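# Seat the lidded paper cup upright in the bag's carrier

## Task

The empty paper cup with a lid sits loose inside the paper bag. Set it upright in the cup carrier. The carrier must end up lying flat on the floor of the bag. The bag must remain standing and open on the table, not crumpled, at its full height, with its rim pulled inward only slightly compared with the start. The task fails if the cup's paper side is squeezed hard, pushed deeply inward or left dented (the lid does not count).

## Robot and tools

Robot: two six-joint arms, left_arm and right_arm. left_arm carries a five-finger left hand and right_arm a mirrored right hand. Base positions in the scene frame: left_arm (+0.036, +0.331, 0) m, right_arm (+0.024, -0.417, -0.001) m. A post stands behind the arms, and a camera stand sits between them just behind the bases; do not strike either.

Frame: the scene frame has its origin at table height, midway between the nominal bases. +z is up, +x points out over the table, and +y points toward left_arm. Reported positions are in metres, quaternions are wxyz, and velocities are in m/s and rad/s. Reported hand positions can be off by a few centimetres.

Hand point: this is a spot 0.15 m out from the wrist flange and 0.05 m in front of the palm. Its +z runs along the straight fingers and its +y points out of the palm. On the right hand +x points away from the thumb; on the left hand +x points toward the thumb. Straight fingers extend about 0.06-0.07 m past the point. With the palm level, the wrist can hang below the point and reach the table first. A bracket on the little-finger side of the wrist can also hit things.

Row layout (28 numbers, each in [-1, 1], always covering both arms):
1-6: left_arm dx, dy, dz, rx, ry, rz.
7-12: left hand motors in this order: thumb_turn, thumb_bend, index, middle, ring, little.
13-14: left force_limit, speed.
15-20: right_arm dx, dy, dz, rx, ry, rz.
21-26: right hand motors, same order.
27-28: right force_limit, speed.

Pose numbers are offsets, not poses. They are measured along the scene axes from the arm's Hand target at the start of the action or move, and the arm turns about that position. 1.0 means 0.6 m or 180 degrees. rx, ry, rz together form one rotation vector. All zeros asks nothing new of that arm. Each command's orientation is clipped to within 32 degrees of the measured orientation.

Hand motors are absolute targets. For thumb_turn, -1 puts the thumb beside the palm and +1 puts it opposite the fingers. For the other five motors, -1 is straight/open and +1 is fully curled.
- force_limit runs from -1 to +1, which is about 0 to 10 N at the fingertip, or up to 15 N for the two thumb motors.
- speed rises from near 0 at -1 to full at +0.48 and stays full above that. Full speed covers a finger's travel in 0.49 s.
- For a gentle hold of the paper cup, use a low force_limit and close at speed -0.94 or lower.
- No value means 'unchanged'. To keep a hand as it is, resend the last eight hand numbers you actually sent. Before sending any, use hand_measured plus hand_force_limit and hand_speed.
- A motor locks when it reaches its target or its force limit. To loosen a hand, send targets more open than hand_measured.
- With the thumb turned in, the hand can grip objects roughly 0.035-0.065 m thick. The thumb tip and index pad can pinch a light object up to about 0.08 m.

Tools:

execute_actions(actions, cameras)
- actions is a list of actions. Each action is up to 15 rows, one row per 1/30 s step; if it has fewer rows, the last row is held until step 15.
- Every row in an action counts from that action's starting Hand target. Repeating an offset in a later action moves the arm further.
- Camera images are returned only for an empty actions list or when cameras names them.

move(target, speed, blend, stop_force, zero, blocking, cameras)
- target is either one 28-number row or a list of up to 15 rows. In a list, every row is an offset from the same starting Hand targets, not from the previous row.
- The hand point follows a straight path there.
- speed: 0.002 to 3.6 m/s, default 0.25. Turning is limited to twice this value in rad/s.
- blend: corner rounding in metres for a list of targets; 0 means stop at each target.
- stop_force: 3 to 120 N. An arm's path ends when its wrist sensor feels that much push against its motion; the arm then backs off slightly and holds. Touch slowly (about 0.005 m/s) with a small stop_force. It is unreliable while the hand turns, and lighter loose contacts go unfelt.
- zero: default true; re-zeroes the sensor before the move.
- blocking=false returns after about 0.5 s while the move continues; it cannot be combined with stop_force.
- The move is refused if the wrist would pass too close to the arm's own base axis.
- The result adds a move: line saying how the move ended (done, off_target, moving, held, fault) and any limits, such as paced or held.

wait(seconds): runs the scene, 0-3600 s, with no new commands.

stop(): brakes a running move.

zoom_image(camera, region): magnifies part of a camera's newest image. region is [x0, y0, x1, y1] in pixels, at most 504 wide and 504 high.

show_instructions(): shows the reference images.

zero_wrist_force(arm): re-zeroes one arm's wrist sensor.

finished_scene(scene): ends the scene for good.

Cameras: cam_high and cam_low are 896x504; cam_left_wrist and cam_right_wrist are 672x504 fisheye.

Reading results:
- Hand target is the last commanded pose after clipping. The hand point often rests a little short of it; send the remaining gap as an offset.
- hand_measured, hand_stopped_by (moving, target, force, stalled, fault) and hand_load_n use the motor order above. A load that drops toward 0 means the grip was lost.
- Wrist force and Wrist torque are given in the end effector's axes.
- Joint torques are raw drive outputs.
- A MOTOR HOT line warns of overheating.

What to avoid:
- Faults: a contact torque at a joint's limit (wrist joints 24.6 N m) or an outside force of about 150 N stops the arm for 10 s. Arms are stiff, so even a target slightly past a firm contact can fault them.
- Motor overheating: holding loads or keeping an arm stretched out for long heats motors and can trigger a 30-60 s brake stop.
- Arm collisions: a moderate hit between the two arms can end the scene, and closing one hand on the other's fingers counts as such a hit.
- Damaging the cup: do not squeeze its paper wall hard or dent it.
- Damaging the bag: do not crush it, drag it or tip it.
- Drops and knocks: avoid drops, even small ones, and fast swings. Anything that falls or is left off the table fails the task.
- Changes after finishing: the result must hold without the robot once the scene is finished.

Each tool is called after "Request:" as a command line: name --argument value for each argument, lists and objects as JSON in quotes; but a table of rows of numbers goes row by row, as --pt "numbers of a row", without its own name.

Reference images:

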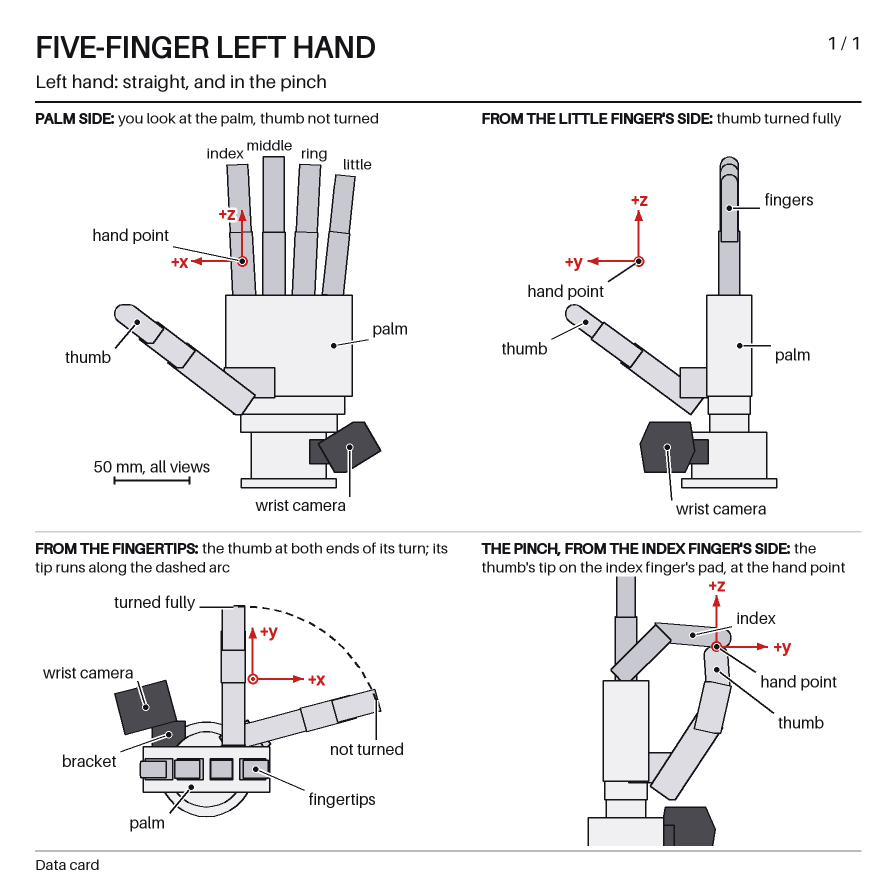

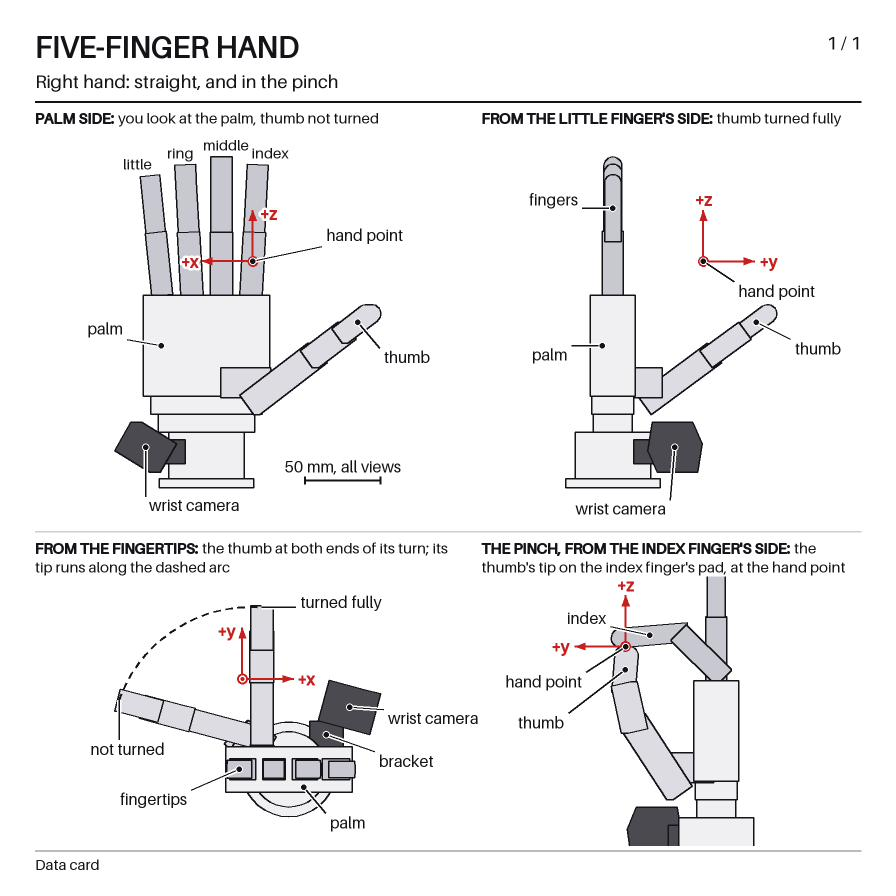

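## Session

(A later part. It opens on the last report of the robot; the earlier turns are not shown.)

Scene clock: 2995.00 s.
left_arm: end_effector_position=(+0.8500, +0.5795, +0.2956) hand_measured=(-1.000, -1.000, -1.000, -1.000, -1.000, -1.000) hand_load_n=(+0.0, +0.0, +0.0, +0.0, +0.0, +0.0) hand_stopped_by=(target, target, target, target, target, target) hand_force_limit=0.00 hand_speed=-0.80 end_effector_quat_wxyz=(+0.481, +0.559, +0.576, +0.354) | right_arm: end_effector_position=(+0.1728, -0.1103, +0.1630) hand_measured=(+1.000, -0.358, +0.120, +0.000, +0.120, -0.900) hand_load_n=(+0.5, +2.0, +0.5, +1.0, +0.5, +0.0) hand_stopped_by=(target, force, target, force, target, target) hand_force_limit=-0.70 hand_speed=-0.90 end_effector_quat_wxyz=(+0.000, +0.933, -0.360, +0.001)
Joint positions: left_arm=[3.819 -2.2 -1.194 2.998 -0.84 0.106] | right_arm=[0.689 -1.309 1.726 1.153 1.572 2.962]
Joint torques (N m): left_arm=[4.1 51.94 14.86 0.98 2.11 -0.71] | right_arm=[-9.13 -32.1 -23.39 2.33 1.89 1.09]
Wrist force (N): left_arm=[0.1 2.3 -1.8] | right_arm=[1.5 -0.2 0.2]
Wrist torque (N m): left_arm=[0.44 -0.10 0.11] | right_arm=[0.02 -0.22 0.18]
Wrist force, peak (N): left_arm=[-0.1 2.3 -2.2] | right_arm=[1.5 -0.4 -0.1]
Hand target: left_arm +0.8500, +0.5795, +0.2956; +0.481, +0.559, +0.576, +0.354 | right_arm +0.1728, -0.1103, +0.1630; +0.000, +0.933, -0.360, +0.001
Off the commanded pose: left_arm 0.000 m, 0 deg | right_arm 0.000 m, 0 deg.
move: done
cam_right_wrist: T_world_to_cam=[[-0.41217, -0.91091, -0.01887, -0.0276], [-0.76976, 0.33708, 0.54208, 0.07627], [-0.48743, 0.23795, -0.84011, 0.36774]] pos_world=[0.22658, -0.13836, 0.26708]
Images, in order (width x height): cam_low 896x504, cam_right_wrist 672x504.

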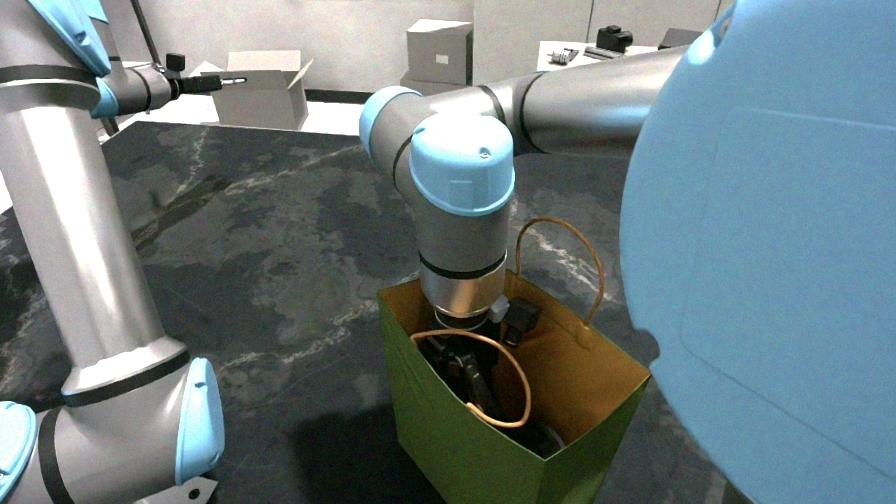

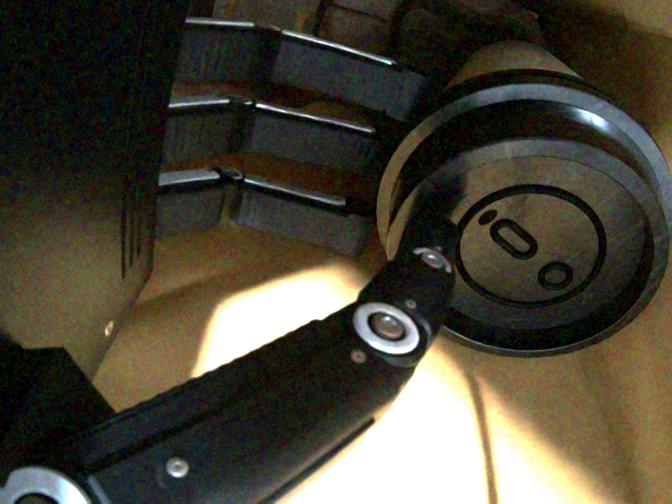

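Request:
move --target '[0,0,0,0,0,0,-1,-1,-1,-1,-1,-1,0,-0.8,0,0,-0.0417,0,0,0,1,-0.25,0.12,0.12,0.12,-0.9,-0.7,-0.9]' --speed 0.03 --stop_force 3 --cameras '["cam_right_wrist"]'

Request:
zoom_image --camera "cam_right_wrist" --region '[300, 0, 672, 280]'

Scene clock: 3034.27 s.
left_arm: end_effector_position=(+0.8500, +0.5795, +0.2956) hand_measured=(-1.000, -1.000, -1.000, -1.000, -1.000, -1.000) hand_load_n=(+0.0, +0.0, +0.0, +0.5, +0.0, +0.0) hand_stopped_by=(target, target, target, target, target, target) hand_force_limit=0.00 hand_speed=-0.80 end_effector_quat_wxyz=(+0.481, +0.559, +0.576, +0.354) | right_arm: end_effector_position=(+0.1728, -0.1103, +0.1380) hand_measured=(+1.000, -0.358, +0.120, +0.000, +0.120, -0.900) hand_load_n=(+0.0, +0.5, +0.0, +0.5, +0.0, +0.0) hand_stopped_by=(target, force, target, force, target, target) hand_force_limit=-0.70 hand_speed=-0.90 end_effector_quat_wxyz=(+0.000, +0.933, -0.360, +0.001)
Joint positions: left_arm=[3.819 -2.2 -1.194 2.998 -0.84 0.106] | right_arm=[0.689 -1.283 1.762 1.091 1.572 2.962]
Joint torques (N m): left_arm=[4.06 51.71 15 0.71 2.15 -0.93] | right_arm=[-5.64 -32.1 -23.69 2.33 0.2 0.89]
Wrist force (N): left_arm=[0.4 2.2 -2.0] | right_arm=[0.9 -0.5 -0.8]
Wrist torque (N m): left_arm=[0.43 -0.15 0.13] | right_arm=[0.04 -0.14 0.15]
Wrist force, peak (N): left_arm=[0.0 2.4 -2.0] | right_arm=[1.1 -0.9 -1.2]
Hand target: left_arm +0.8500, +0.5795, +0.2956; +0.481, +0.559, +0.576, +0.354 | right_arm +0.1728, -0.1103, +0.1380; +0.000, +0.933, -0.360, +0.001
Off the commanded pose: left_arm 0.000 m, 0 deg | right_arm 0.000 m, 0 deg.
move: done
cam_right_wrist: T_world_to_cam=[[-0.41217, -0.91091, -0.01887, -0.02808], [-0.76976, 0.33708, 0.54208, 0.08987], [-0.48743, 0.23795, -0.84011, 0.34666]] pos_world=[0.22658, -0.13836, 0.24198]

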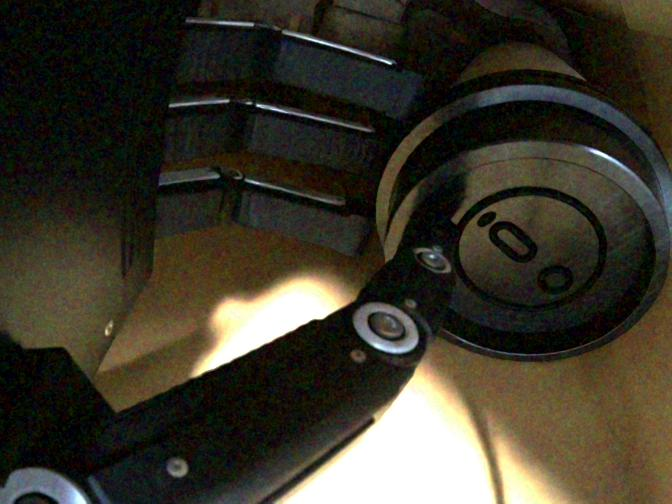

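Scaled by 1.355 from the camera's image (finer frame: 960x720).

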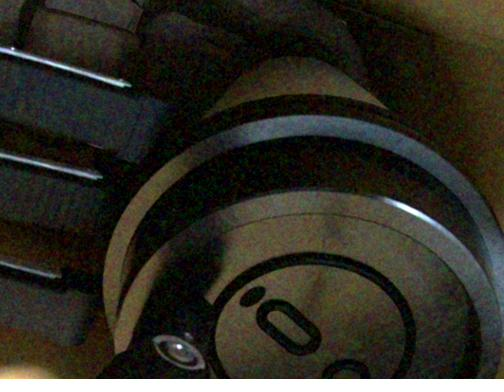

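Request:
zoom_image --camera "cam_right_wrist" --region '[280, 0, 620, 130]'

Scaled by 1.482 from the camera's image (finer frame: 960x720).

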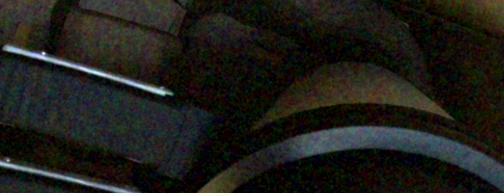

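Request:
move --target '[0,0,0,0,0,0,-1,-1,-1,-1,-1,-1,0,-0.8,0.0122,-0.01135,0,0,0,0,1,-0.25,0.12,0.12,0.12,-0.9,-0.7,-0.9]' --speed 0.03 --stop_force 3 --cameras '["cam_right_wrist"]'

Request:
zoom_image --camera "cam_right_wrist" --region '[300, 0, 672, 280]'

Scene clock: 3049.17 s.
left_arm: end_effector_position=(+0.8500, +0.5795, +0.2956) hand_measured=(-1.000, -1.000, -1.000, -1.000, -1.000, -1.000) hand_load_n=(+0.0, +0.0, +0.0, +0.0, +0.0, +0.0) hand_stopped_by=(target, target, target, target, target, target) hand_force_limit=0.00 hand_speed=-0.80 end_effector_quat_wxyz=(+0.481, +0.559, +0.576, +0.354) | right_arm: end_effector_position=(+0.1801, -0.1171, +0.1380) hand_measured=(+1.000, -0.358, +0.120, +0.000, +0.120, -0.900) hand_load_n=(+0.0, +1.0, +0.0, +0.5, +0.5, +0.0) hand_stopped_by=(target, force, target, force, target, target) hand_force_limit=-0.70 hand_speed=-0.90 end_effector_quat_wxyz=(+0.000, +0.933, -0.360, +0.001)
Joint positions: left_arm=[3.819 -2.2 -1.194 2.998 -0.84 0.106] | right_arm=[0.662 -1.286 1.767 1.089 1.572 2.936]
Joint torques (N m): left_arm=[4.54 51.26 14.4 0.91 2.25 -0.77] | right_arm=[9.5 -20 -22.37 2.31 -1.8 1.03]
Wrist force (N): left_arm=[-0.1 2.3 -1.7] | right_arm=[0.9 -0.4 -0.2]
Wrist torque (N m): left_arm=[0.43 -0.07 0.11] | right_arm=[0.00 -0.16 0.04]
Wrist force, peak (N): left_arm=[-0.1 2.2 -2.2] | right_arm=[1.1 -1.3 -0.8]
Hand target: left_arm +0.8500, +0.5795, +0.2956; +0.481, +0.559, +0.576, +0.354 | right_arm +0.1801, -0.1171, +0.1380; +0.000, +0.933, -0.360, +0.001
Off the commanded pose: left_arm 0.000 m, 0 deg | right_arm 0.000 m, 0 deg.
move: done
cam_right_wrist: T_world_to_cam=[[-0.41217, -0.91091, -0.01887, -0.03135], [-0.76976, 0.33708, 0.54208, 0.09782], [-0.48743, 0.23795, -0.84011, 0.35186]] pos_world=[0.23388, -0.14526, 0.24198]

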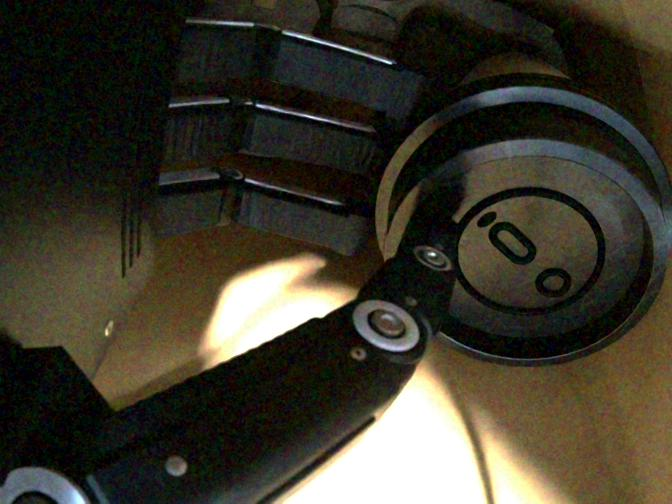

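Scaled by 1.355 from the camera's image (finer frame: 960x720).

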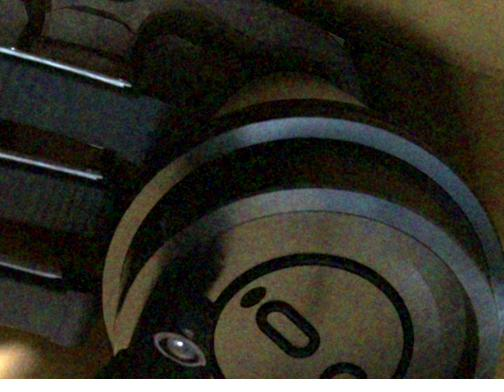

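Request:
move --pt "0 0 0 0 0 0 -1 -1 -1 -1 -1 -1 0 -0.8 0.0098 -0.0091 0 0 0 0 1 -0.25 0.12 0.12 0.12 -0.9 -0.7 -0.9" --pt "0 0 0 0 0 0 -1 -1 -1 -1 -1 -1 0 -0.8 0.0098 -0.0091 -0.0133 0 0 0 1 -0.25 0.12 0.12 0.12 -0.9 -0.7 -0.9" --speed 0.03 --stop_force 3 --cameras '["cam_right_wrist","cam_low"]'

Request:
zoom_image --camera "cam_right_wrist" --region '[300, 0, 672, 280]'

Request:
zoom_image --camera "cam_low" --region '[360, 200, 660, 504]'

Scene clock: 3062.87 s.
left_arm: end_effector_position=(+0.8500, +0.5795, +0.2956) hand_measured=(-1.000, -1.000, -1.000, -1.000, -1.000, -1.000) hand_load_n=(+0.0, +0.0, -0.5, +0.0, +0.0, +0.0) hand_stopped_by=(target, target, target, target, target, target) hand_force_limit=0.00 hand_speed=-0.80 end_effector_quat_wxyz=(+0.481, +0.559, +0.576, +0.354) | right_arm: end_effector_position=(+0.1860, -0.1226, +0.1300) hand_measured=(+1.000, -0.358, +0.120, +0.000, +0.120, -0.900) hand_load_n=(+0.0, +0.5, +0.0, +0.0, +0.0, -0.5) hand_stopped_by=(target, force, target, force, target, target) hand_force_limit=-0.70 hand_speed=-0.90 end_effector_quat_wxyz=(+0.000, +0.933, -0.360, +0.001)
Joint positions: left_arm=[3.819 -2.2 -1.194 2.998 -0.84 0.106] | right_arm=[0.641 -1.28 1.782 1.068 1.572 2.914]
Joint torques (N m): left_arm=[4.92 51.43 14.89 0.85 2.24 -0.88] | right_arm=[7.69 -32.76 -23.02 2.38 -1.38 -1.17]
Wrist force (N): left_arm=[0.1 2.1 -1.8] | right_arm=[1.0 -0.3 -0.3]
Wrist torque (N m): left_arm=[0.41 -0.10 0.13] | right_arm=[0.00 -0.15 0.02]
Wrist force, peak (N): left_arm=[-0.1 2.2 -2.2] | right_arm=[1.2 -0.7 -1.3]
Hand target: left_arm +0.8500, +0.5795, +0.2956; +0.481, +0.559, +0.576, +0.354 | right_arm +0.1860, -0.1226, +0.1300; +0.000, +0.933, -0.360, +0.001
Off the commanded pose: left_arm 0.000 m, 0 deg | right_arm 0.000 m, 0 deg.
move: done
cam_right_wrist: T_world_to_cam=[[-0.41217, -0.91091, -0.01887, -0.03399], [-0.76976, 0.33708, 0.54208, 0.10846], [-0.48743, 0.23795, -0.84011, 0.34938]] pos_world=[0.23978, -0.15066, 0.23408]
Images, in order (width x height): cam_low 896x504, cam_right_wrist 672x504.

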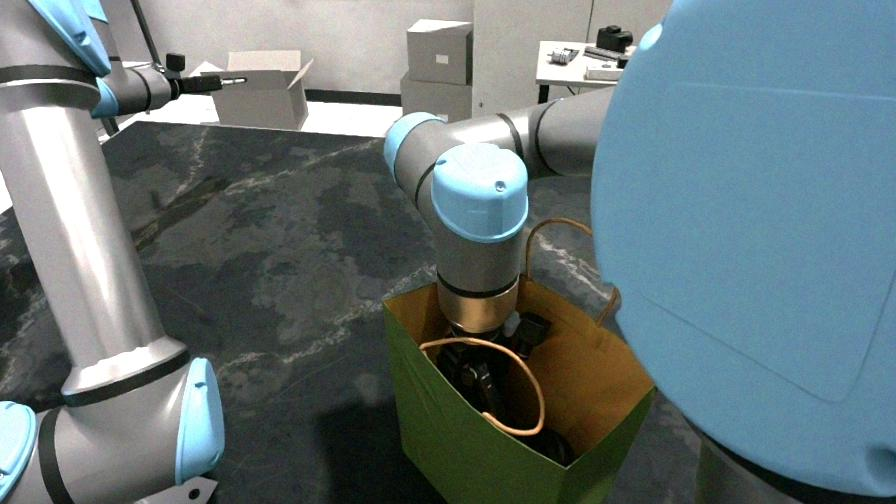

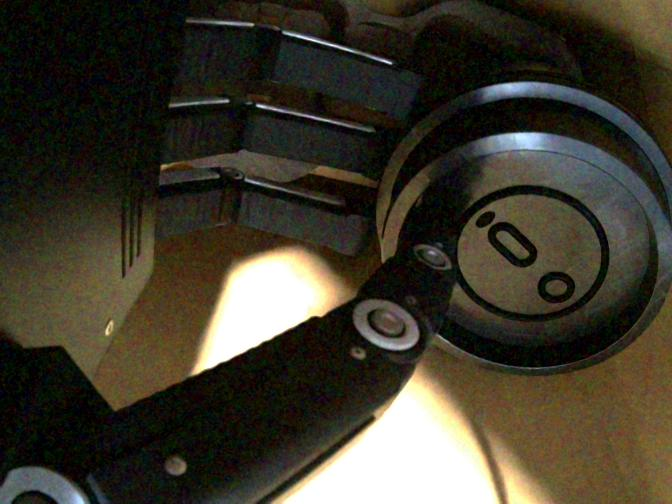

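Scaled by 1.355 from the camera's image (finer frame: 960x720).

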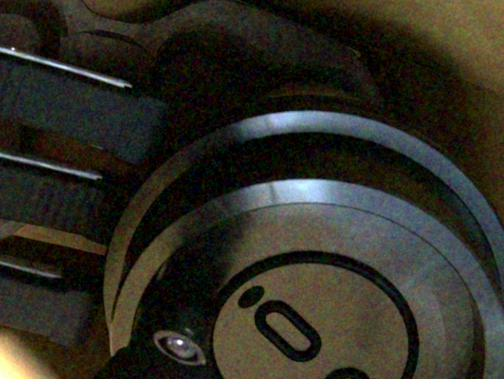

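Scaled by 1.658 from the camera's image (finer frame: 1280x720).

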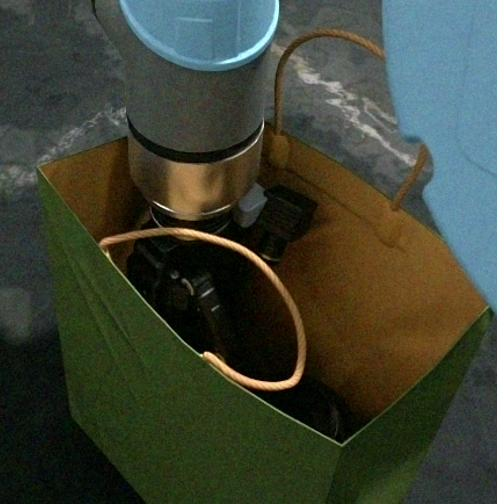

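Request:
move --target '[0,0,0,0,0,0,-1,-1,-1,-1,-1,-1,0,-0.8,0,0,-0.0133,0,0,0,1,-0.25,0.12,0.12,0.12,-0.9,-0.7,-0.9]' --speed 0.03 --stop_force 3 --cameras '["cam_right_wrist","cam_low"]'

Request:
zoom_image --camera "cam_right_wrist" --region '[300, 0, 672, 280]'

Request:
zoom_image --camera "cam_low" --region '[360, 200, 660, 504]'

Scene clock: 3113.90 s.
left_arm: end_effector_position=(+0.8500, +0.5795, +0.2956) hand_measured=(-1.000, -1.000, -1.000, -1.000, -1.000, -1.000) hand_load_n=(+0.0, +0.0, +0.0, +0.0, +0.0, +0.5) hand_stopped_by=(target, target, target, target, target, target) hand_force_limit=0.00 hand_speed=-0.80 end_effector_quat_wxyz=(+0.481, +0.559, +0.576, +0.354) | right_arm: end_effector_position=(+0.1860, -0.1226, +0.1220) hand_measured=(+1.000, -0.358, +0.120, +0.000, +0.120, -0.900) hand_load_n=(+0.0, +0.0, +0.5, +0.0, +0.0, +0.0) hand_stopped_by=(target, force, target, force, target, target) hand_force_limit=-0.70 hand_speed=-0.90 end_effector_quat_wxyz=(+0.000, +0.933, -0.360, +0.001)
Joint positions: left_arm=[3.819 -2.2 -1.194 2.998 -0.84 0.106] | right_arm=[0.641 -1.271 1.792 1.048 1.572 2.914]
Joint torques (N m): left_arm=[5.01 50.49 15.11 0.88 2.3 -1.05] | right_arm=[8.3 -32.83 -23.08 3.79 -2.11 -1.32]
Wrist force (N): left_arm=[0.0 2.1 -1.8] | right_arm=[0.9 -0.5 -0.5]
Wrist torque (N m): left_arm=[0.41 -0.08 0.12] | right_arm=[0.00 -0.13 0.00]
Wrist force, peak (N): left_arm=[-0.1 2.4 -2.0] | right_arm=[1.0 -1.1 -1.3]
Hand target: left_arm +0.8500, +0.5795, +0.2956; +0.481, +0.559, +0.576, +0.354 | right_arm +0.1860, -0.1226, +0.1220; +0.000, +0.933, -0.360, +0.001
Off the commanded pose: left_arm 0.000 m, 0 deg | right_arm 0.000 m, 0 deg.
move: done
cam_right_wrist: T_world_to_cam=[[-0.41217, -0.91091, -0.01887, -0.03414], [-0.76976, 0.33708, 0.54208, 0.1128], [-0.48743, 0.23795, -0.84011, 0.34266]] pos_world=[0.23978, -0.15066, 0.22608]
Images, in order (width x height): cam_low 896x504, cam_right_wrist 672x504.

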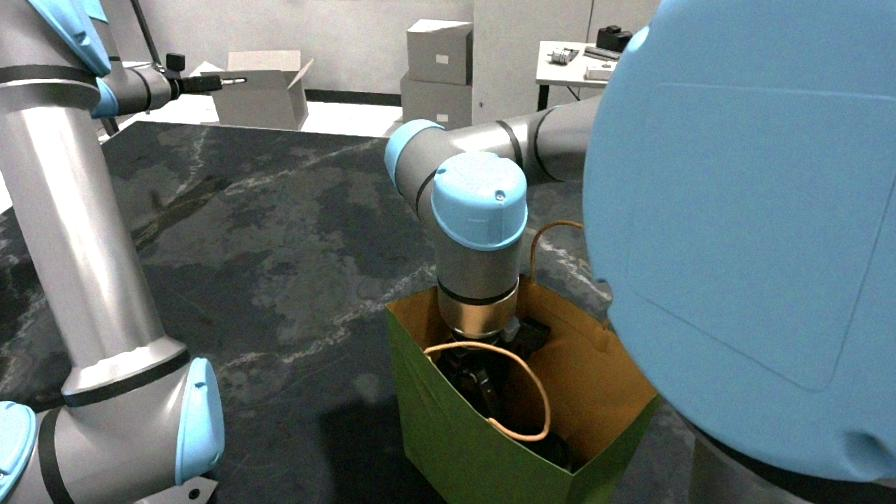

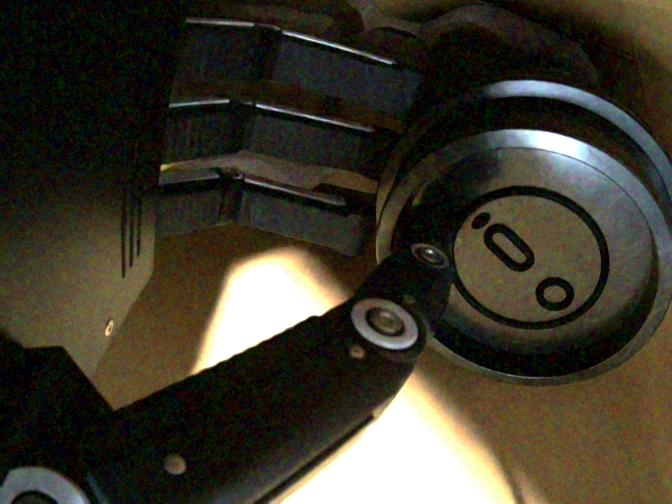

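Scaled by 1.355 from the camera's image (finer frame: 960x720).

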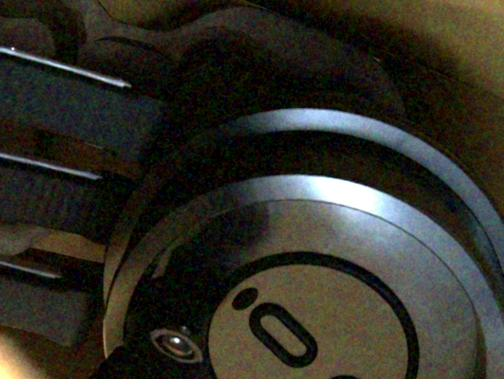

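Scaled by 1.658 from the camera's image (finer frame: 1280x720).

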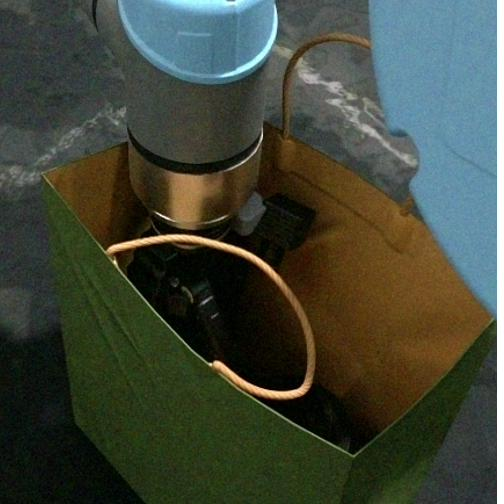

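Request:
move --target '[0,0,0,0,0,0,-1,-1,-1,-1,-1,-1,0,-0.8,-0.0102,-0.0132,-0.0133,0,0,0,1,-0.25,0.12,0.12,0.12,-0.9,-0.7,-0.9]' --speed 0.03 --stop_force 3 --cameras '["cam_right_wrist","cam_low"]'

Request:
zoom_image --camera "cam_right_wrist" --region '[300, 0, 672, 280]'

Request:
zoom_image --camera "cam_low" --region '[360, 200, 660, 504]'

Scene clock: 3148.53 s.
left_arm: end_effector_position=(+0.8500, +0.5795, +0.2956) hand_measured=(-1.000, -1.000, -1.000, -1.000, -1.000, -1.000) hand_load_n=(-0.5, +0.0, +0.0, +0.0, +0.0, +0.0) hand_stopped_by=(target, target, target, target, target, target) hand_force_limit=0.00 hand_speed=-0.80 end_effector_quat_wxyz=(+0.481, +0.559, +0.576, +0.354) | right_arm: end_effector_position=(+0.1799, -0.1305, +0.1141) hand_measured=(+1.000, -0.358, +0.120, +0.000, +0.120, -0.900) hand_load_n=(+0.0, +0.0, +0.5, +0.5, +0.5, +0.0) hand_stopped_by=(target, force, target, force, target, target) hand_force_limit=-0.70 hand_speed=-0.90 end_effector_quat_wxyz=(+0.000, +0.933, -0.360, +0.001)
Joint positions: left_arm=[3.819 -2.2 -1.194 2.998 -0.84 0.106] | right_arm=[0.632 -1.283 1.833 1.02 1.572 2.906]
Joint torques (N m): left_arm=[4.62 52.1 14.33 0.83 2.35 -0.92] | right_arm=[8.83 -17.75 -22.77 3.64 -1.68 1.4]
Wrist force (N): left_arm=[0.3 2.2 -1.7] | right_arm=[0.8 -0.6 -1.0]
Wrist torque (N m): left_arm=[0.43 -0.13 0.13] | right_arm=[0.02 -0.11 0.14]
Wrist force, peak (N): left_arm=[-0.2 2.4 -2.0] | right_arm=[1.3 -1.1 -1.2]
Hand target: left_arm +0.8500, +0.5795, +0.2956; +0.481, +0.559, +0.576, +0.354 | right_arm +0.1799, -0.1305, +0.1141; +0.000, +0.933, -0.360, +0.001
Off the commanded pose: left_arm 0.000 m, 0 deg | right_arm 0.000 m, 0 deg.
move: done
cam_right_wrist: T_world_to_cam=[[-0.41217, -0.91091, -0.01887, -0.044], [-0.76976, 0.33708, 0.54208, 0.1151], [-0.48743, 0.23795, -0.84011, 0.33485]] pos_world=[0.23368, -0.15856, 0.21808]
Images, in order (width x height): cam_low 896x504, cam_right_wrist 672x504.

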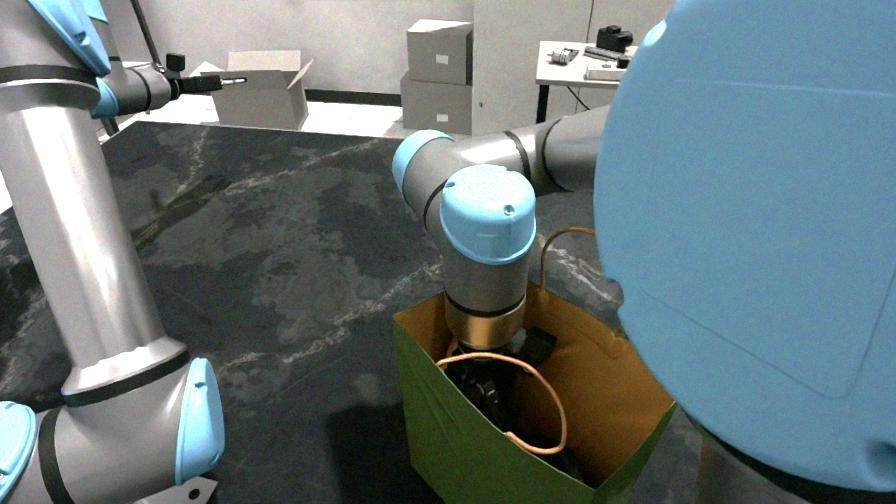

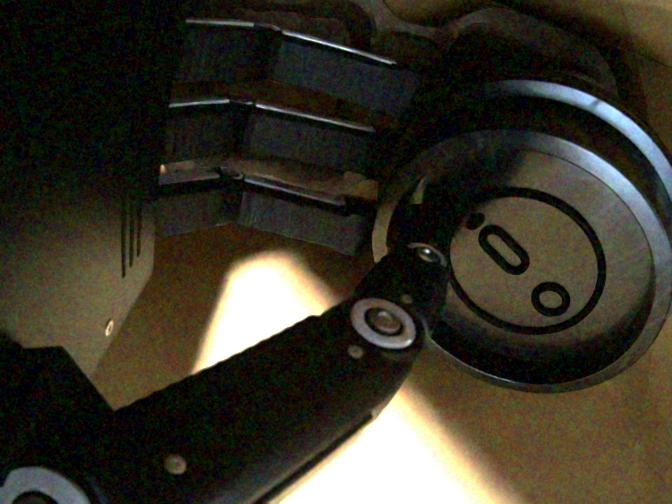

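Scaled by 1.355 from the camera's image (finer frame: 960x720).

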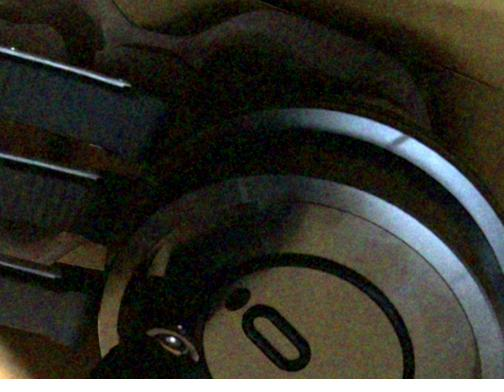

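Scaled by 1.658 from the camera's image (finer frame: 1280x720).

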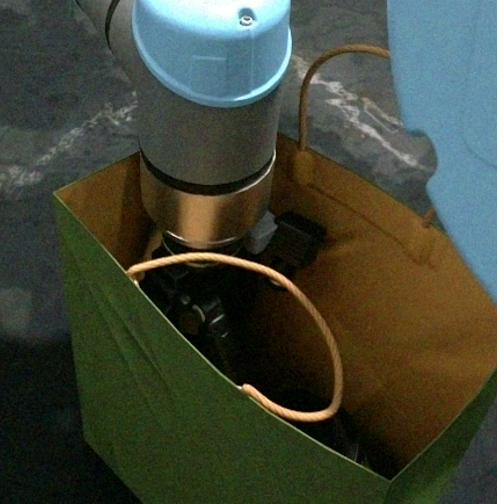

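Request:
execute_actions --actions '[[[0,0,0,0,0,0,-1,-1,-1,-1,-1,-1,0,-0.8,0,0,0,0,0,0,1,-0.6,0.12,0.0,0.12,-0.9,-0.7,-0.9]]]' --cameras '["cam_right_wrist"]'

Request:
zoom_image --camera "cam_right_wrist" --region '[300, 0, 672, 280]'

Scene clock: 3163.10 s.
left_arm: end_effector_position=(+0.8500, +0.5795, +0.2956) hand_measured=(-1.000, -1.000, -1.000, -1.000, -1.000, -1.000) hand_load_n=(+0.0, +0.0, +0.0, +0.5, +0.0, +0.0) hand_stopped_by=(target, target, target, target, target, target) hand_force_limit=0.00 hand_speed=-0.80 end_effector_quat_wxyz=(+0.481, +0.559, +0.576, +0.354) | right_arm: end_effector_position=(+0.1799, -0.1305, +0.1141) hand_measured=(+1.000, -0.600, +0.120, +0.000, +0.120, -0.900) hand_load_n=(-0.5, -0.5, +0.5, +0.0, +0.0, +0.0) hand_stopped_by=(target, target, target, target, target, target) hand_force_limit=-0.70 hand_speed=-0.90 end_effector_quat_wxyz=(+0.000, +0.933, -0.360, +0.001)
Joint positions: left_arm=[3.819 -2.2 -1.194 2.998 -0.84 0.106] | right_arm=[0.632 -1.283 1.833 1.02 1.572 2.906]
Joint torques (N m): left_arm=[5.48 51.67 14.46 0.82 2.19 -0.99] | right_arm=[8.24 -17.69 -20.84 3.78 -2.11 1.27]
Wrist force (N): left_arm=[0.1 2.2 -1.6] | right_arm=[0.8 -1.0 -1.3]
Wrist torque (N m): left_arm=[0.42 -0.09 0.12] | right_arm=[0.00 -0.10 0.13]
Wrist force, peak (N): left_arm=[0.1 2.2 -2.2] | right_arm=[1.0 -1.6 -1.3]
Hand target: left_arm +0.8500, +0.5795, +0.2956; +0.481, +0.559, +0.576, +0.354 | right_arm +0.1799, -0.1305, +0.1141; +0.000, +0.933, -0.360, +0.001
Off the commanded pose: left_arm 0.000 m, 0 deg | right_arm 0.000 m, 0 deg.
Step readings (end_effector_position of left_arm | right_arm):
0: (+0.8500, +0.5795, +0.2956) | (+0.1799, -0.1305, +0.1141)
1: (+0.8500, +0.5795, +0.2956) | (+0.1799, -0.1305, +0.1141)
2: (+0.8500, +0.5795, +0.2956) | (+0.1799, -0.1305, +0.1141)
4: (+0.8500, +0.5795, +0.2956) | (+0.1799, -0.1305, +0.1141)
8: (+0.8500, +0.5795, +0.2956) | (+0.1799, -0.1305, +0.1141)
15: (+0.8500, +0.5795, +0.2956) | (+0.1799, -0.1305, +0.1141)
cam_right_wrist: T_world_to_cam=[[-0.41217, -0.91091, -0.01887, -0.044], [-0.76976, 0.33708, 0.54208, 0.1151], [-0.48743, 0.23795, -0.84011, 0.33485]] pos_world=[0.23368, -0.15856, 0.21808]

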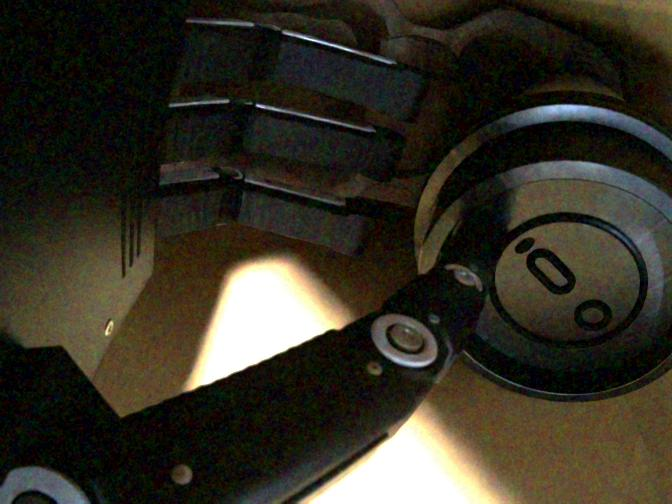

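Scaled by 1.355 from the camera's image (finer frame: 960x720).

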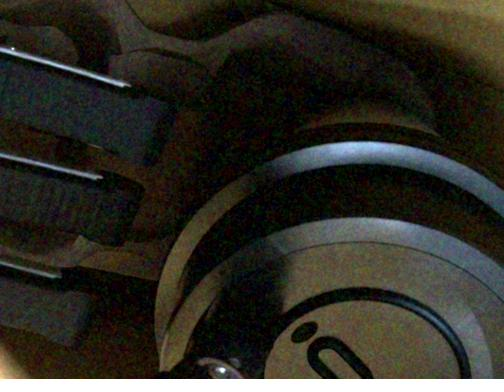

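Request:
execute_actions --actions '[[[0,0,0,0,0,0,-1,-1,-1,-1,-1,-1,0,-0.8,0,0,0,0,0,0,1,-1,0.12,0.0,0.12,-0.9,-0.7,-0.6]]]' --cameras '["cam_right_wrist","cam_low"]'

Request:
zoom_image --camera "cam_right_wrist" --region '[300, 0, 672, 280]'

Request:
zoom_image --camera "cam_low" --region '[480, 340, 660, 504]'

Scene clock: 3194.13 s.
left_arm: end_effector_position=(+0.8500, +0.5795, +0.2956) hand_measured=(-1.000, -1.000, -1.000, -1.000, -1.000, -1.000) hand_load_n=(+0.0, +0.0, +0.0, +0.0, +0.0, +0.0) hand_stopped_by=(target, target, target, target, target, target) hand_force_limit=0.00 hand_speed=-0.80 end_effector_quat_wxyz=(+0.481, +0.559, +0.576, +0.354) | right_arm: end_effector_position=(+0.1799, -0.1305, +0.1141) hand_measured=(+1.000, -1.000, +0.120, +0.000, +0.120, -0.900) hand_load_n=(+0.0, +0.0, +0.0, +0.5, +0.0, +0.0) hand_stopped_by=(target, target, target, target, target, target) hand_force_limit=-0.70 hand_speed=-0.60 end_effector_quat_wxyz=(+0.000, +0.933, -0.360, +0.001)
Joint positions: left_arm=[3.819 -2.2 -1.194 2.998 -0.84 0.106] | right_arm=[0.632 -1.283 1.833 1.02 1.572 2.906]
Joint torques (N m): left_arm=[5.05 51.32 14.63 0.87 2.32 -0.91] | right_arm=[8.51 -18.18 -19.12 3.54 -2.09 1.17]
Wrist force (N): left_arm=[0.0 2.2 -1.8] | right_arm=[1.0 -0.2 -0.8]
Wrist torque (N m): left_arm=[0.42 -0.08 0.11] | right_arm=[0.04 -0.15 0.16]
Wrist force, peak (N): left_arm=[0.2 2.1 -2.2] | right_arm=[0.9 -1.3 -1.8]
Hand target: left_arm +0.8500, +0.5795, +0.2956; +0.481, +0.559, +0.576, +0.354 | right_arm +0.1799, -0.1305, +0.1141; +0.000, +0.933, -0.360, +0.001
Off the commanded pose: left_arm 0.000 m, 0 deg | right_arm 0.000 m, 0 deg.
Step readings (end_effector_position of left_arm | right_arm):
0: (+0.8500, +0.5795, +0.2956) | (+0.1799, -0.1305, +0.1141)
1: (+0.8500, +0.5795, +0.2956) | (+0.1799, -0.1305, +0.1141)
2: (+0.8500, +0.5795, +0.2956) | (+0.1799, -0.1305, +0.1141)
4: (+0.8500, +0.5795, +0.2956) | (+0.1799, -0.1305, +0.1141)
8: (+0.8500, +0.5795, +0.2956) | (+0.1799, -0.1305, +0.1141)
15: (+0.8500, +0.5795, +0.2956) | (+0.1799, -0.1305, +0.1141)
cam_right_wrist: T_world_to_cam=[[-0.41217, -0.91091, -0.01887, -0.044], [-0.76976, 0.33708, 0.54208, 0.1151], [-0.48743, 0.23795, -0.84011, 0.33485]] pos_world=[0.23368, -0.15856, 0.21808]
Images, in order (width x height): cam_low 896x504, cam_right_wrist 672x504.

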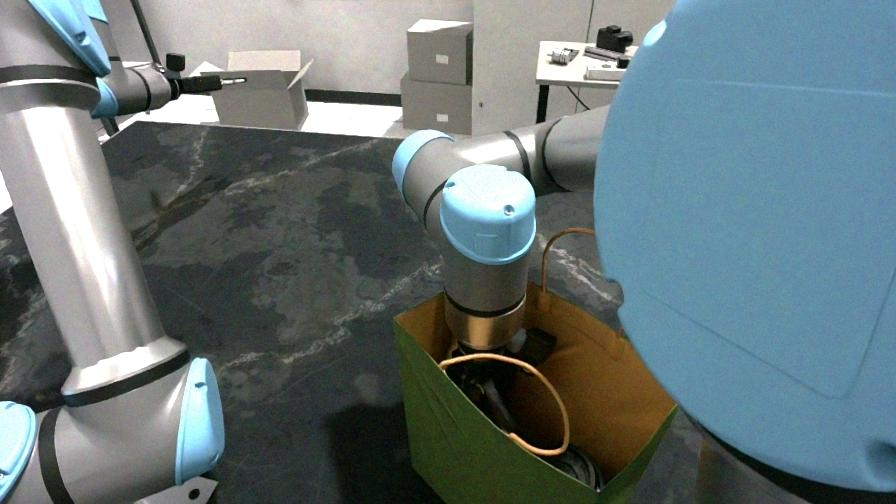

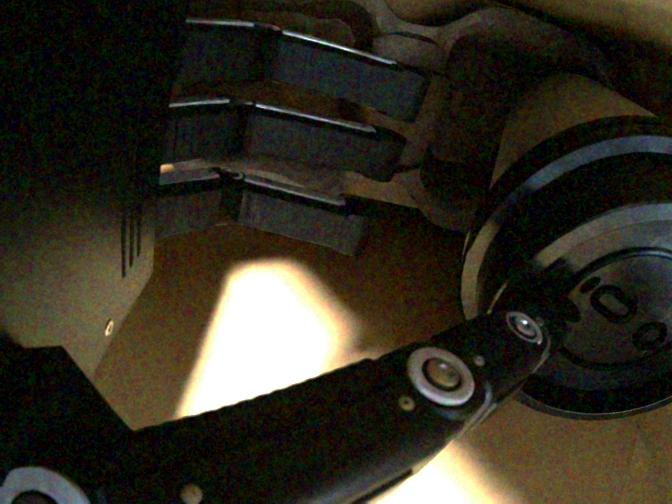

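Scaled by 1.355 from the camera's image (finer frame: 960x720).

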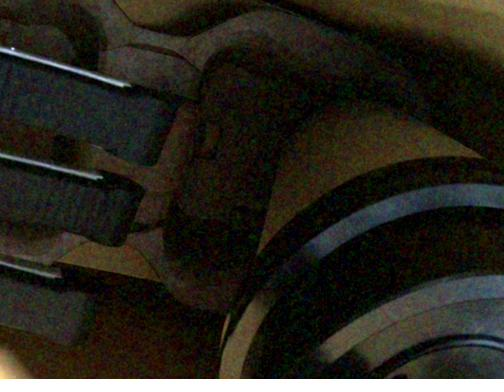

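Scaled by 2.800 from the camera's image (finer frame: 1280x720).

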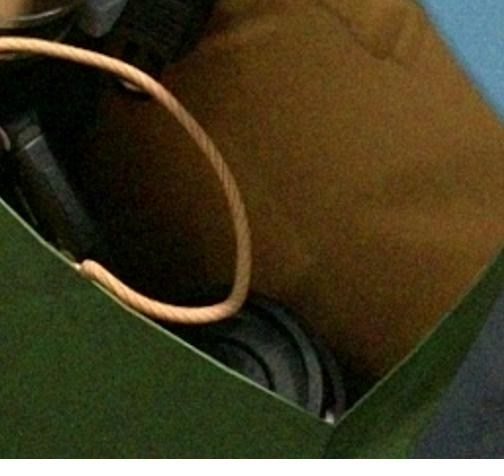

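Request:
execute_actions --actions '[[[0,0,0,0,0,0,-1,-1,-1,-1,-1,-1,0,-0.8,0,0,0,0,0,0,1,-0.36,0.12,0.1,0.12,-0.9,-0.7,-0.8]]]' --cameras '["cam_right_wrist"]'

Request:
zoom_image --camera "cam_right_wrist" --region '[300, 0, 672, 280]'

Scene clock: 3227.77 s.
left_arm: end_effector_position=(+0.8500, +0.5795, +0.2956) hand_measured=(-1.000, -1.000, -1.000, -1.000, -1.000, -1.000) hand_load_n=(+0.0, +0.0, +0.0, +0.0, +0.0, +0.0) hand_stopped_by=(target, target, target, target, target, target) hand_force_limit=0.00 hand_speed=-0.80 end_effector_quat_wxyz=(+0.481, +0.559, +0.576, +0.354) | right_arm: end_effector_position=(+0.1799, -0.1305, +0.1141) hand_measured=(+1.000, -0.440, +0.120, +0.100, +0.120, -0.900) hand_load_n=(+1.0, +3.0, +0.0, +4.0, +0.0, +0.0) hand_stopped_by=(target, force, target, target, target, target) hand_force_limit=-0.70 hand_speed=-0.80 end_effector_quat_wxyz=(+0.000, +0.933, -0.360, +0.001)
Joint positions: left_arm=[3.819 -2.2 -1.194 2.998 -0.84 0.106] | right_arm=[0.632 -1.283 1.833 1.02 1.572 2.906]
Joint torques (N m): left_arm=[5.31 51.35 14.61 0.8 2.37 -1.21] | right_arm=[8.57 -18.3 -16.19 3.53 -2.15 1.08]
Wrist force (N): left_arm=[0.1 2.3 -1.9] | right_arm=[1.0 -1.0 -1.1]
Wrist torque (N m): left_arm=[0.44 -0.11 0.12] | right_arm=[-0.03 -0.13 0.13]
Wrist force, peak (N): left_arm=[0.1 2.6 -2.0] | right_arm=[0.8 -0.7 -1.5]
Hand target: left_arm +0.8500, +0.5795, +0.2956; +0.481, +0.559, +0.576, +0.354 | right_arm +0.1799, -0.1305, +0.1141; +0.000, +0.933, -0.360, +0.001
Off the commanded pose: left_arm 0.000 m, 0 deg | right_arm 0.000 m, 0 deg.
Step readings (end_effector_position of left_arm | right_arm):
0: (+0.8500, +0.5795, +0.2956) | (+0.1799, -0.1305, +0.1141)
1: (+0.8500, +0.5795, +0.2956) | (+0.1799, -0.1305, +0.1141)
2: (+0.8500, +0.5795, +0.2956) | (+0.1799, -0.1305, +0.1141)
4: (+0.8500, +0.5795, +0.2956) | (+0.1799, -0.1305, +0.1141)
8: (+0.8500, +0.5795, +0.2956) | (+0.1799, -0.1305, +0.1141)
15: (+0.8500, +0.5795, +0.2956) | (+0.1799, -0.1305, +0.1141)
cam_right_wrist: T_world_to_cam=[[-0.41217, -0.91091, -0.01887, -0.044], [-0.76976, 0.33708, 0.54208, 0.1151], [-0.48743, 0.23795, -0.84011, 0.33485]] pos_world=[0.23368, -0.15856, 0.21808]

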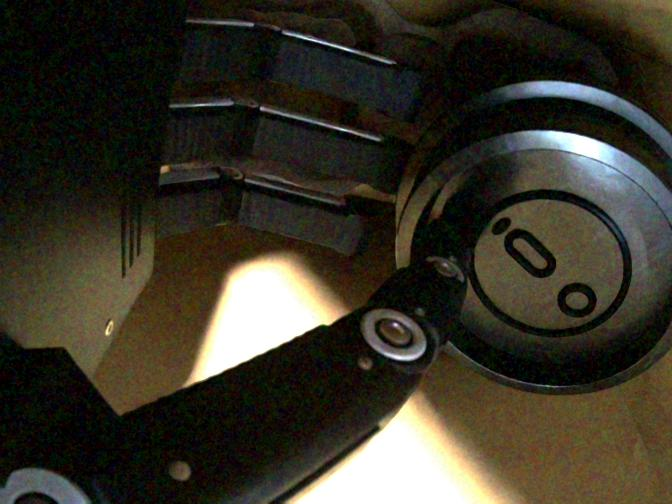

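Scaled by 1.355 from the camera's image (finer frame: 960x720).

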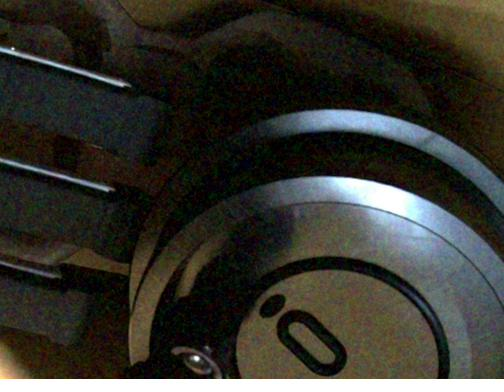

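Request:
execute_actions --actions '[[[0,0,0,0,0,0,-1,-1,-1,-1,-1,-1,0,-0.8,0,0,0,0,0,0,1,-0.36,-0.2,-0.2,-0.2,-0.9,-0.7,-0.7]]]' --cameras '["cam_right_wrist"]'

Request:
move --target '[0,0,0,0,0,0,-1,-1,-1,-1,-1,-1,0,-0.8,0,0,0.0333,0,0,0,1,-0.36,-0.2,-0.2,-0.2,-0.9,-0.7,-0.7]' --speed 0.03 --cameras '["cam_right_wrist"]'

Scene clock: 3257.90 s.
left_arm: end_effector_position=(+0.8500, +0.5795, +0.2956) hand_measured=(-1.000, -1.000, -1.000, -1.000, -1.000, -1.000) hand_load_n=(+0.0, +0.0, +0.0, +0.0, +0.0, +0.0) hand_stopped_by=(target, target, target, target, target, target) hand_force_limit=0.00 hand_speed=-0.80 end_effector_quat_wxyz=(+0.481, +0.559, +0.576, +0.354) | right_arm: end_effector_position=(+0.1799, -0.1305, +0.1141) hand_measured=(+1.000, -0.438, -0.200, -0.200, -0.200, -0.900) hand_load_n=(+0.0, -0.5, +0.0, +0.0, +0.0, +0.0) hand_stopped_by=(target, force, target, target, target, target) hand_force_limit=-0.70 hand_speed=-0.70 end_effector_quat_wxyz=(+0.000, +0.933, -0.360, +0.001)
Joint positions: left_arm=[3.819 -2.2 -1.194 2.998 -0.84 0.106] | right_arm=[0.632 -1.283 1.833 1.02 1.572 2.906]
Joint torques (N m): left_arm=[5.5 52.28 14.62 0.85 2.38 -1.2] | right_arm=[8.88 -18.21 -14.01 3.41 -2.09 1.03]
Wrist force (N): left_arm=[0.0 2.4 -2.0] | right_arm=[0.7 -0.3 -0.7]
Wrist torque (N m): left_arm=[0.47 -0.08 0.10] | right_arm=[0.05 -0.10 0.13]
Wrist force, peak (N): left_arm=[-0.1 2.6 -2.0] | right_arm=[1.3 -1.1 -1.2]
Hand target: left_arm +0.8500, +0.5795, +0.2956; +0.481, +0.559, +0.576, +0.354 | right_arm +0.1799, -0.1305, +0.1141; +0.000, +0.933, -0.360, +0.001
Off the commanded pose: left_arm 0.000 m, 0 deg | right_arm 0.000 m, 0 deg.
Step readings (end_effector_position of left_arm | right_arm):
0: (+0.8500, +0.5795, +0.2956) | (+0.1799, -0.1305, +0.1141)
1: (+0.8500, +0.5795, +0.2956) | (+0.1799, -0.1305, +0.1141)
2: (+0.8500, +0.5795, +0.2956) | (+0.1799, -0.1305, +0.1141)
4: (+0.8500, +0.5795, +0.2956) | (+0.1799, -0.1305, +0.1141)
8: (+0.8500, +0.5795, +0.2956) | (+0.1799, -0.1305, +0.1141)
15: (+0.8500, +0.5795, +0.2956) | (+0.1799, -0.1305, +0.1141)
cam_right_wrist: T_world_to_cam=[[-0.41217, -0.91091, -0.01887, -0.044], [-0.76976, 0.33708, 0.54208, 0.1151], [-0.48743, 0.23795, -0.84011, 0.33485]] pos_world=[0.23368, -0.15856, 0.21808]

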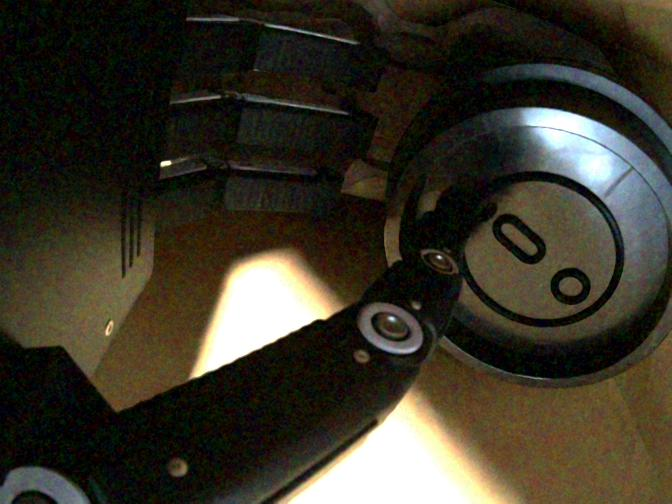

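Scene clock: 3258.83 s.
left_arm: end_effector_position=(+0.8500, +0.5795, +0.2956) hand_measured=(-1.000, -1.000, -1.000, -1.000, -1.000, -1.000) hand_load_n=(+0.0, +0.0, +0.0, +0.0, +0.0, +0.0) hand_stopped_by=(target, target, target, target, target, target) hand_force_limit=0.00 hand_speed=-0.80 end_effector_quat_wxyz=(+0.481, +0.559, +0.576, +0.354) | right_arm: end_effector_position=(+0.1800, -0.1304, +0.1342) hand_measured=(+1.000, -0.438, -0.200, -0.200, -0.200, -0.900) hand_load_n=(+0.0, +0.0, +0.0, +0.0, +0.0, +0.0) hand_stopped_by=(target, force, target, target, target, target) hand_force_limit=-0.70 hand_speed=-0.70 end_effector_quat_wxyz=(+0.000, +0.933, -0.360, +0.001) end_effector_velocity=(+0.000, +0.000, -0.002) end_effector_angular_velocity=(+0.002, -0.004, +0.001)
Joint positions: left_arm=[3.819 -2.2 -1.194 2.998 -0.84 0.106] | right_arm=[0.632 -1.307 1.806 1.071 1.572 2.906]
Joint velocities: left_arm=[within noise] | right_arm=[0.001 0 0.003 -0.007 0 -0.001]
Joint torques (N m): left_arm=[4.74 51.95 14.58 0.87 2.32 -1.24] | right_arm=[8.39 -17.13 -6.03 0.5 -2.24 1.04]
Wrist force (N): left_arm=[0.1 2.1 -1.6] | right_arm=[0.9 0.2 -0.4]
Wrist torque (N m): left_arm=[0.39 -0.09 0.13] | right_arm=[0.06 -0.13 0.15]
Wrist force, peak (N): left_arm=[0.1 2.6 -2.0] | right_arm=[1.5 0.1 -0.4]
Hand target: left_arm +0.8500, +0.5795, +0.2956; +0.481, +0.559, +0.576, +0.354 | right_arm +0.1799, -0.1305, +0.1340; +0.000, +0.933, -0.360, +0.001
Off the commanded pose: left_arm 0.000 m, 0 deg | right_arm 0.000 m, 0 deg.
move: done
cam_right_wrist: T_world_to_cam=[[-0.4122, -0.91089, -0.01916, -0.04355], [-0.76988, 0.33699, 0.54196, 0.10425], [-0.48721, 0.23815, -0.84018, 0.35173]] pos_world=[0.23368, -0.15856, 0.23818]

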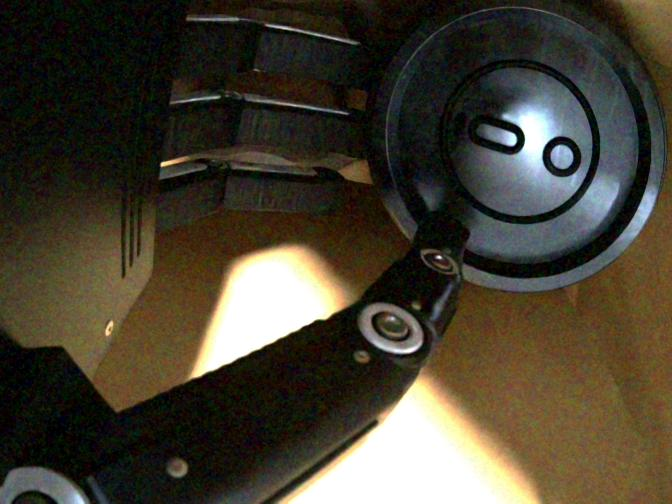

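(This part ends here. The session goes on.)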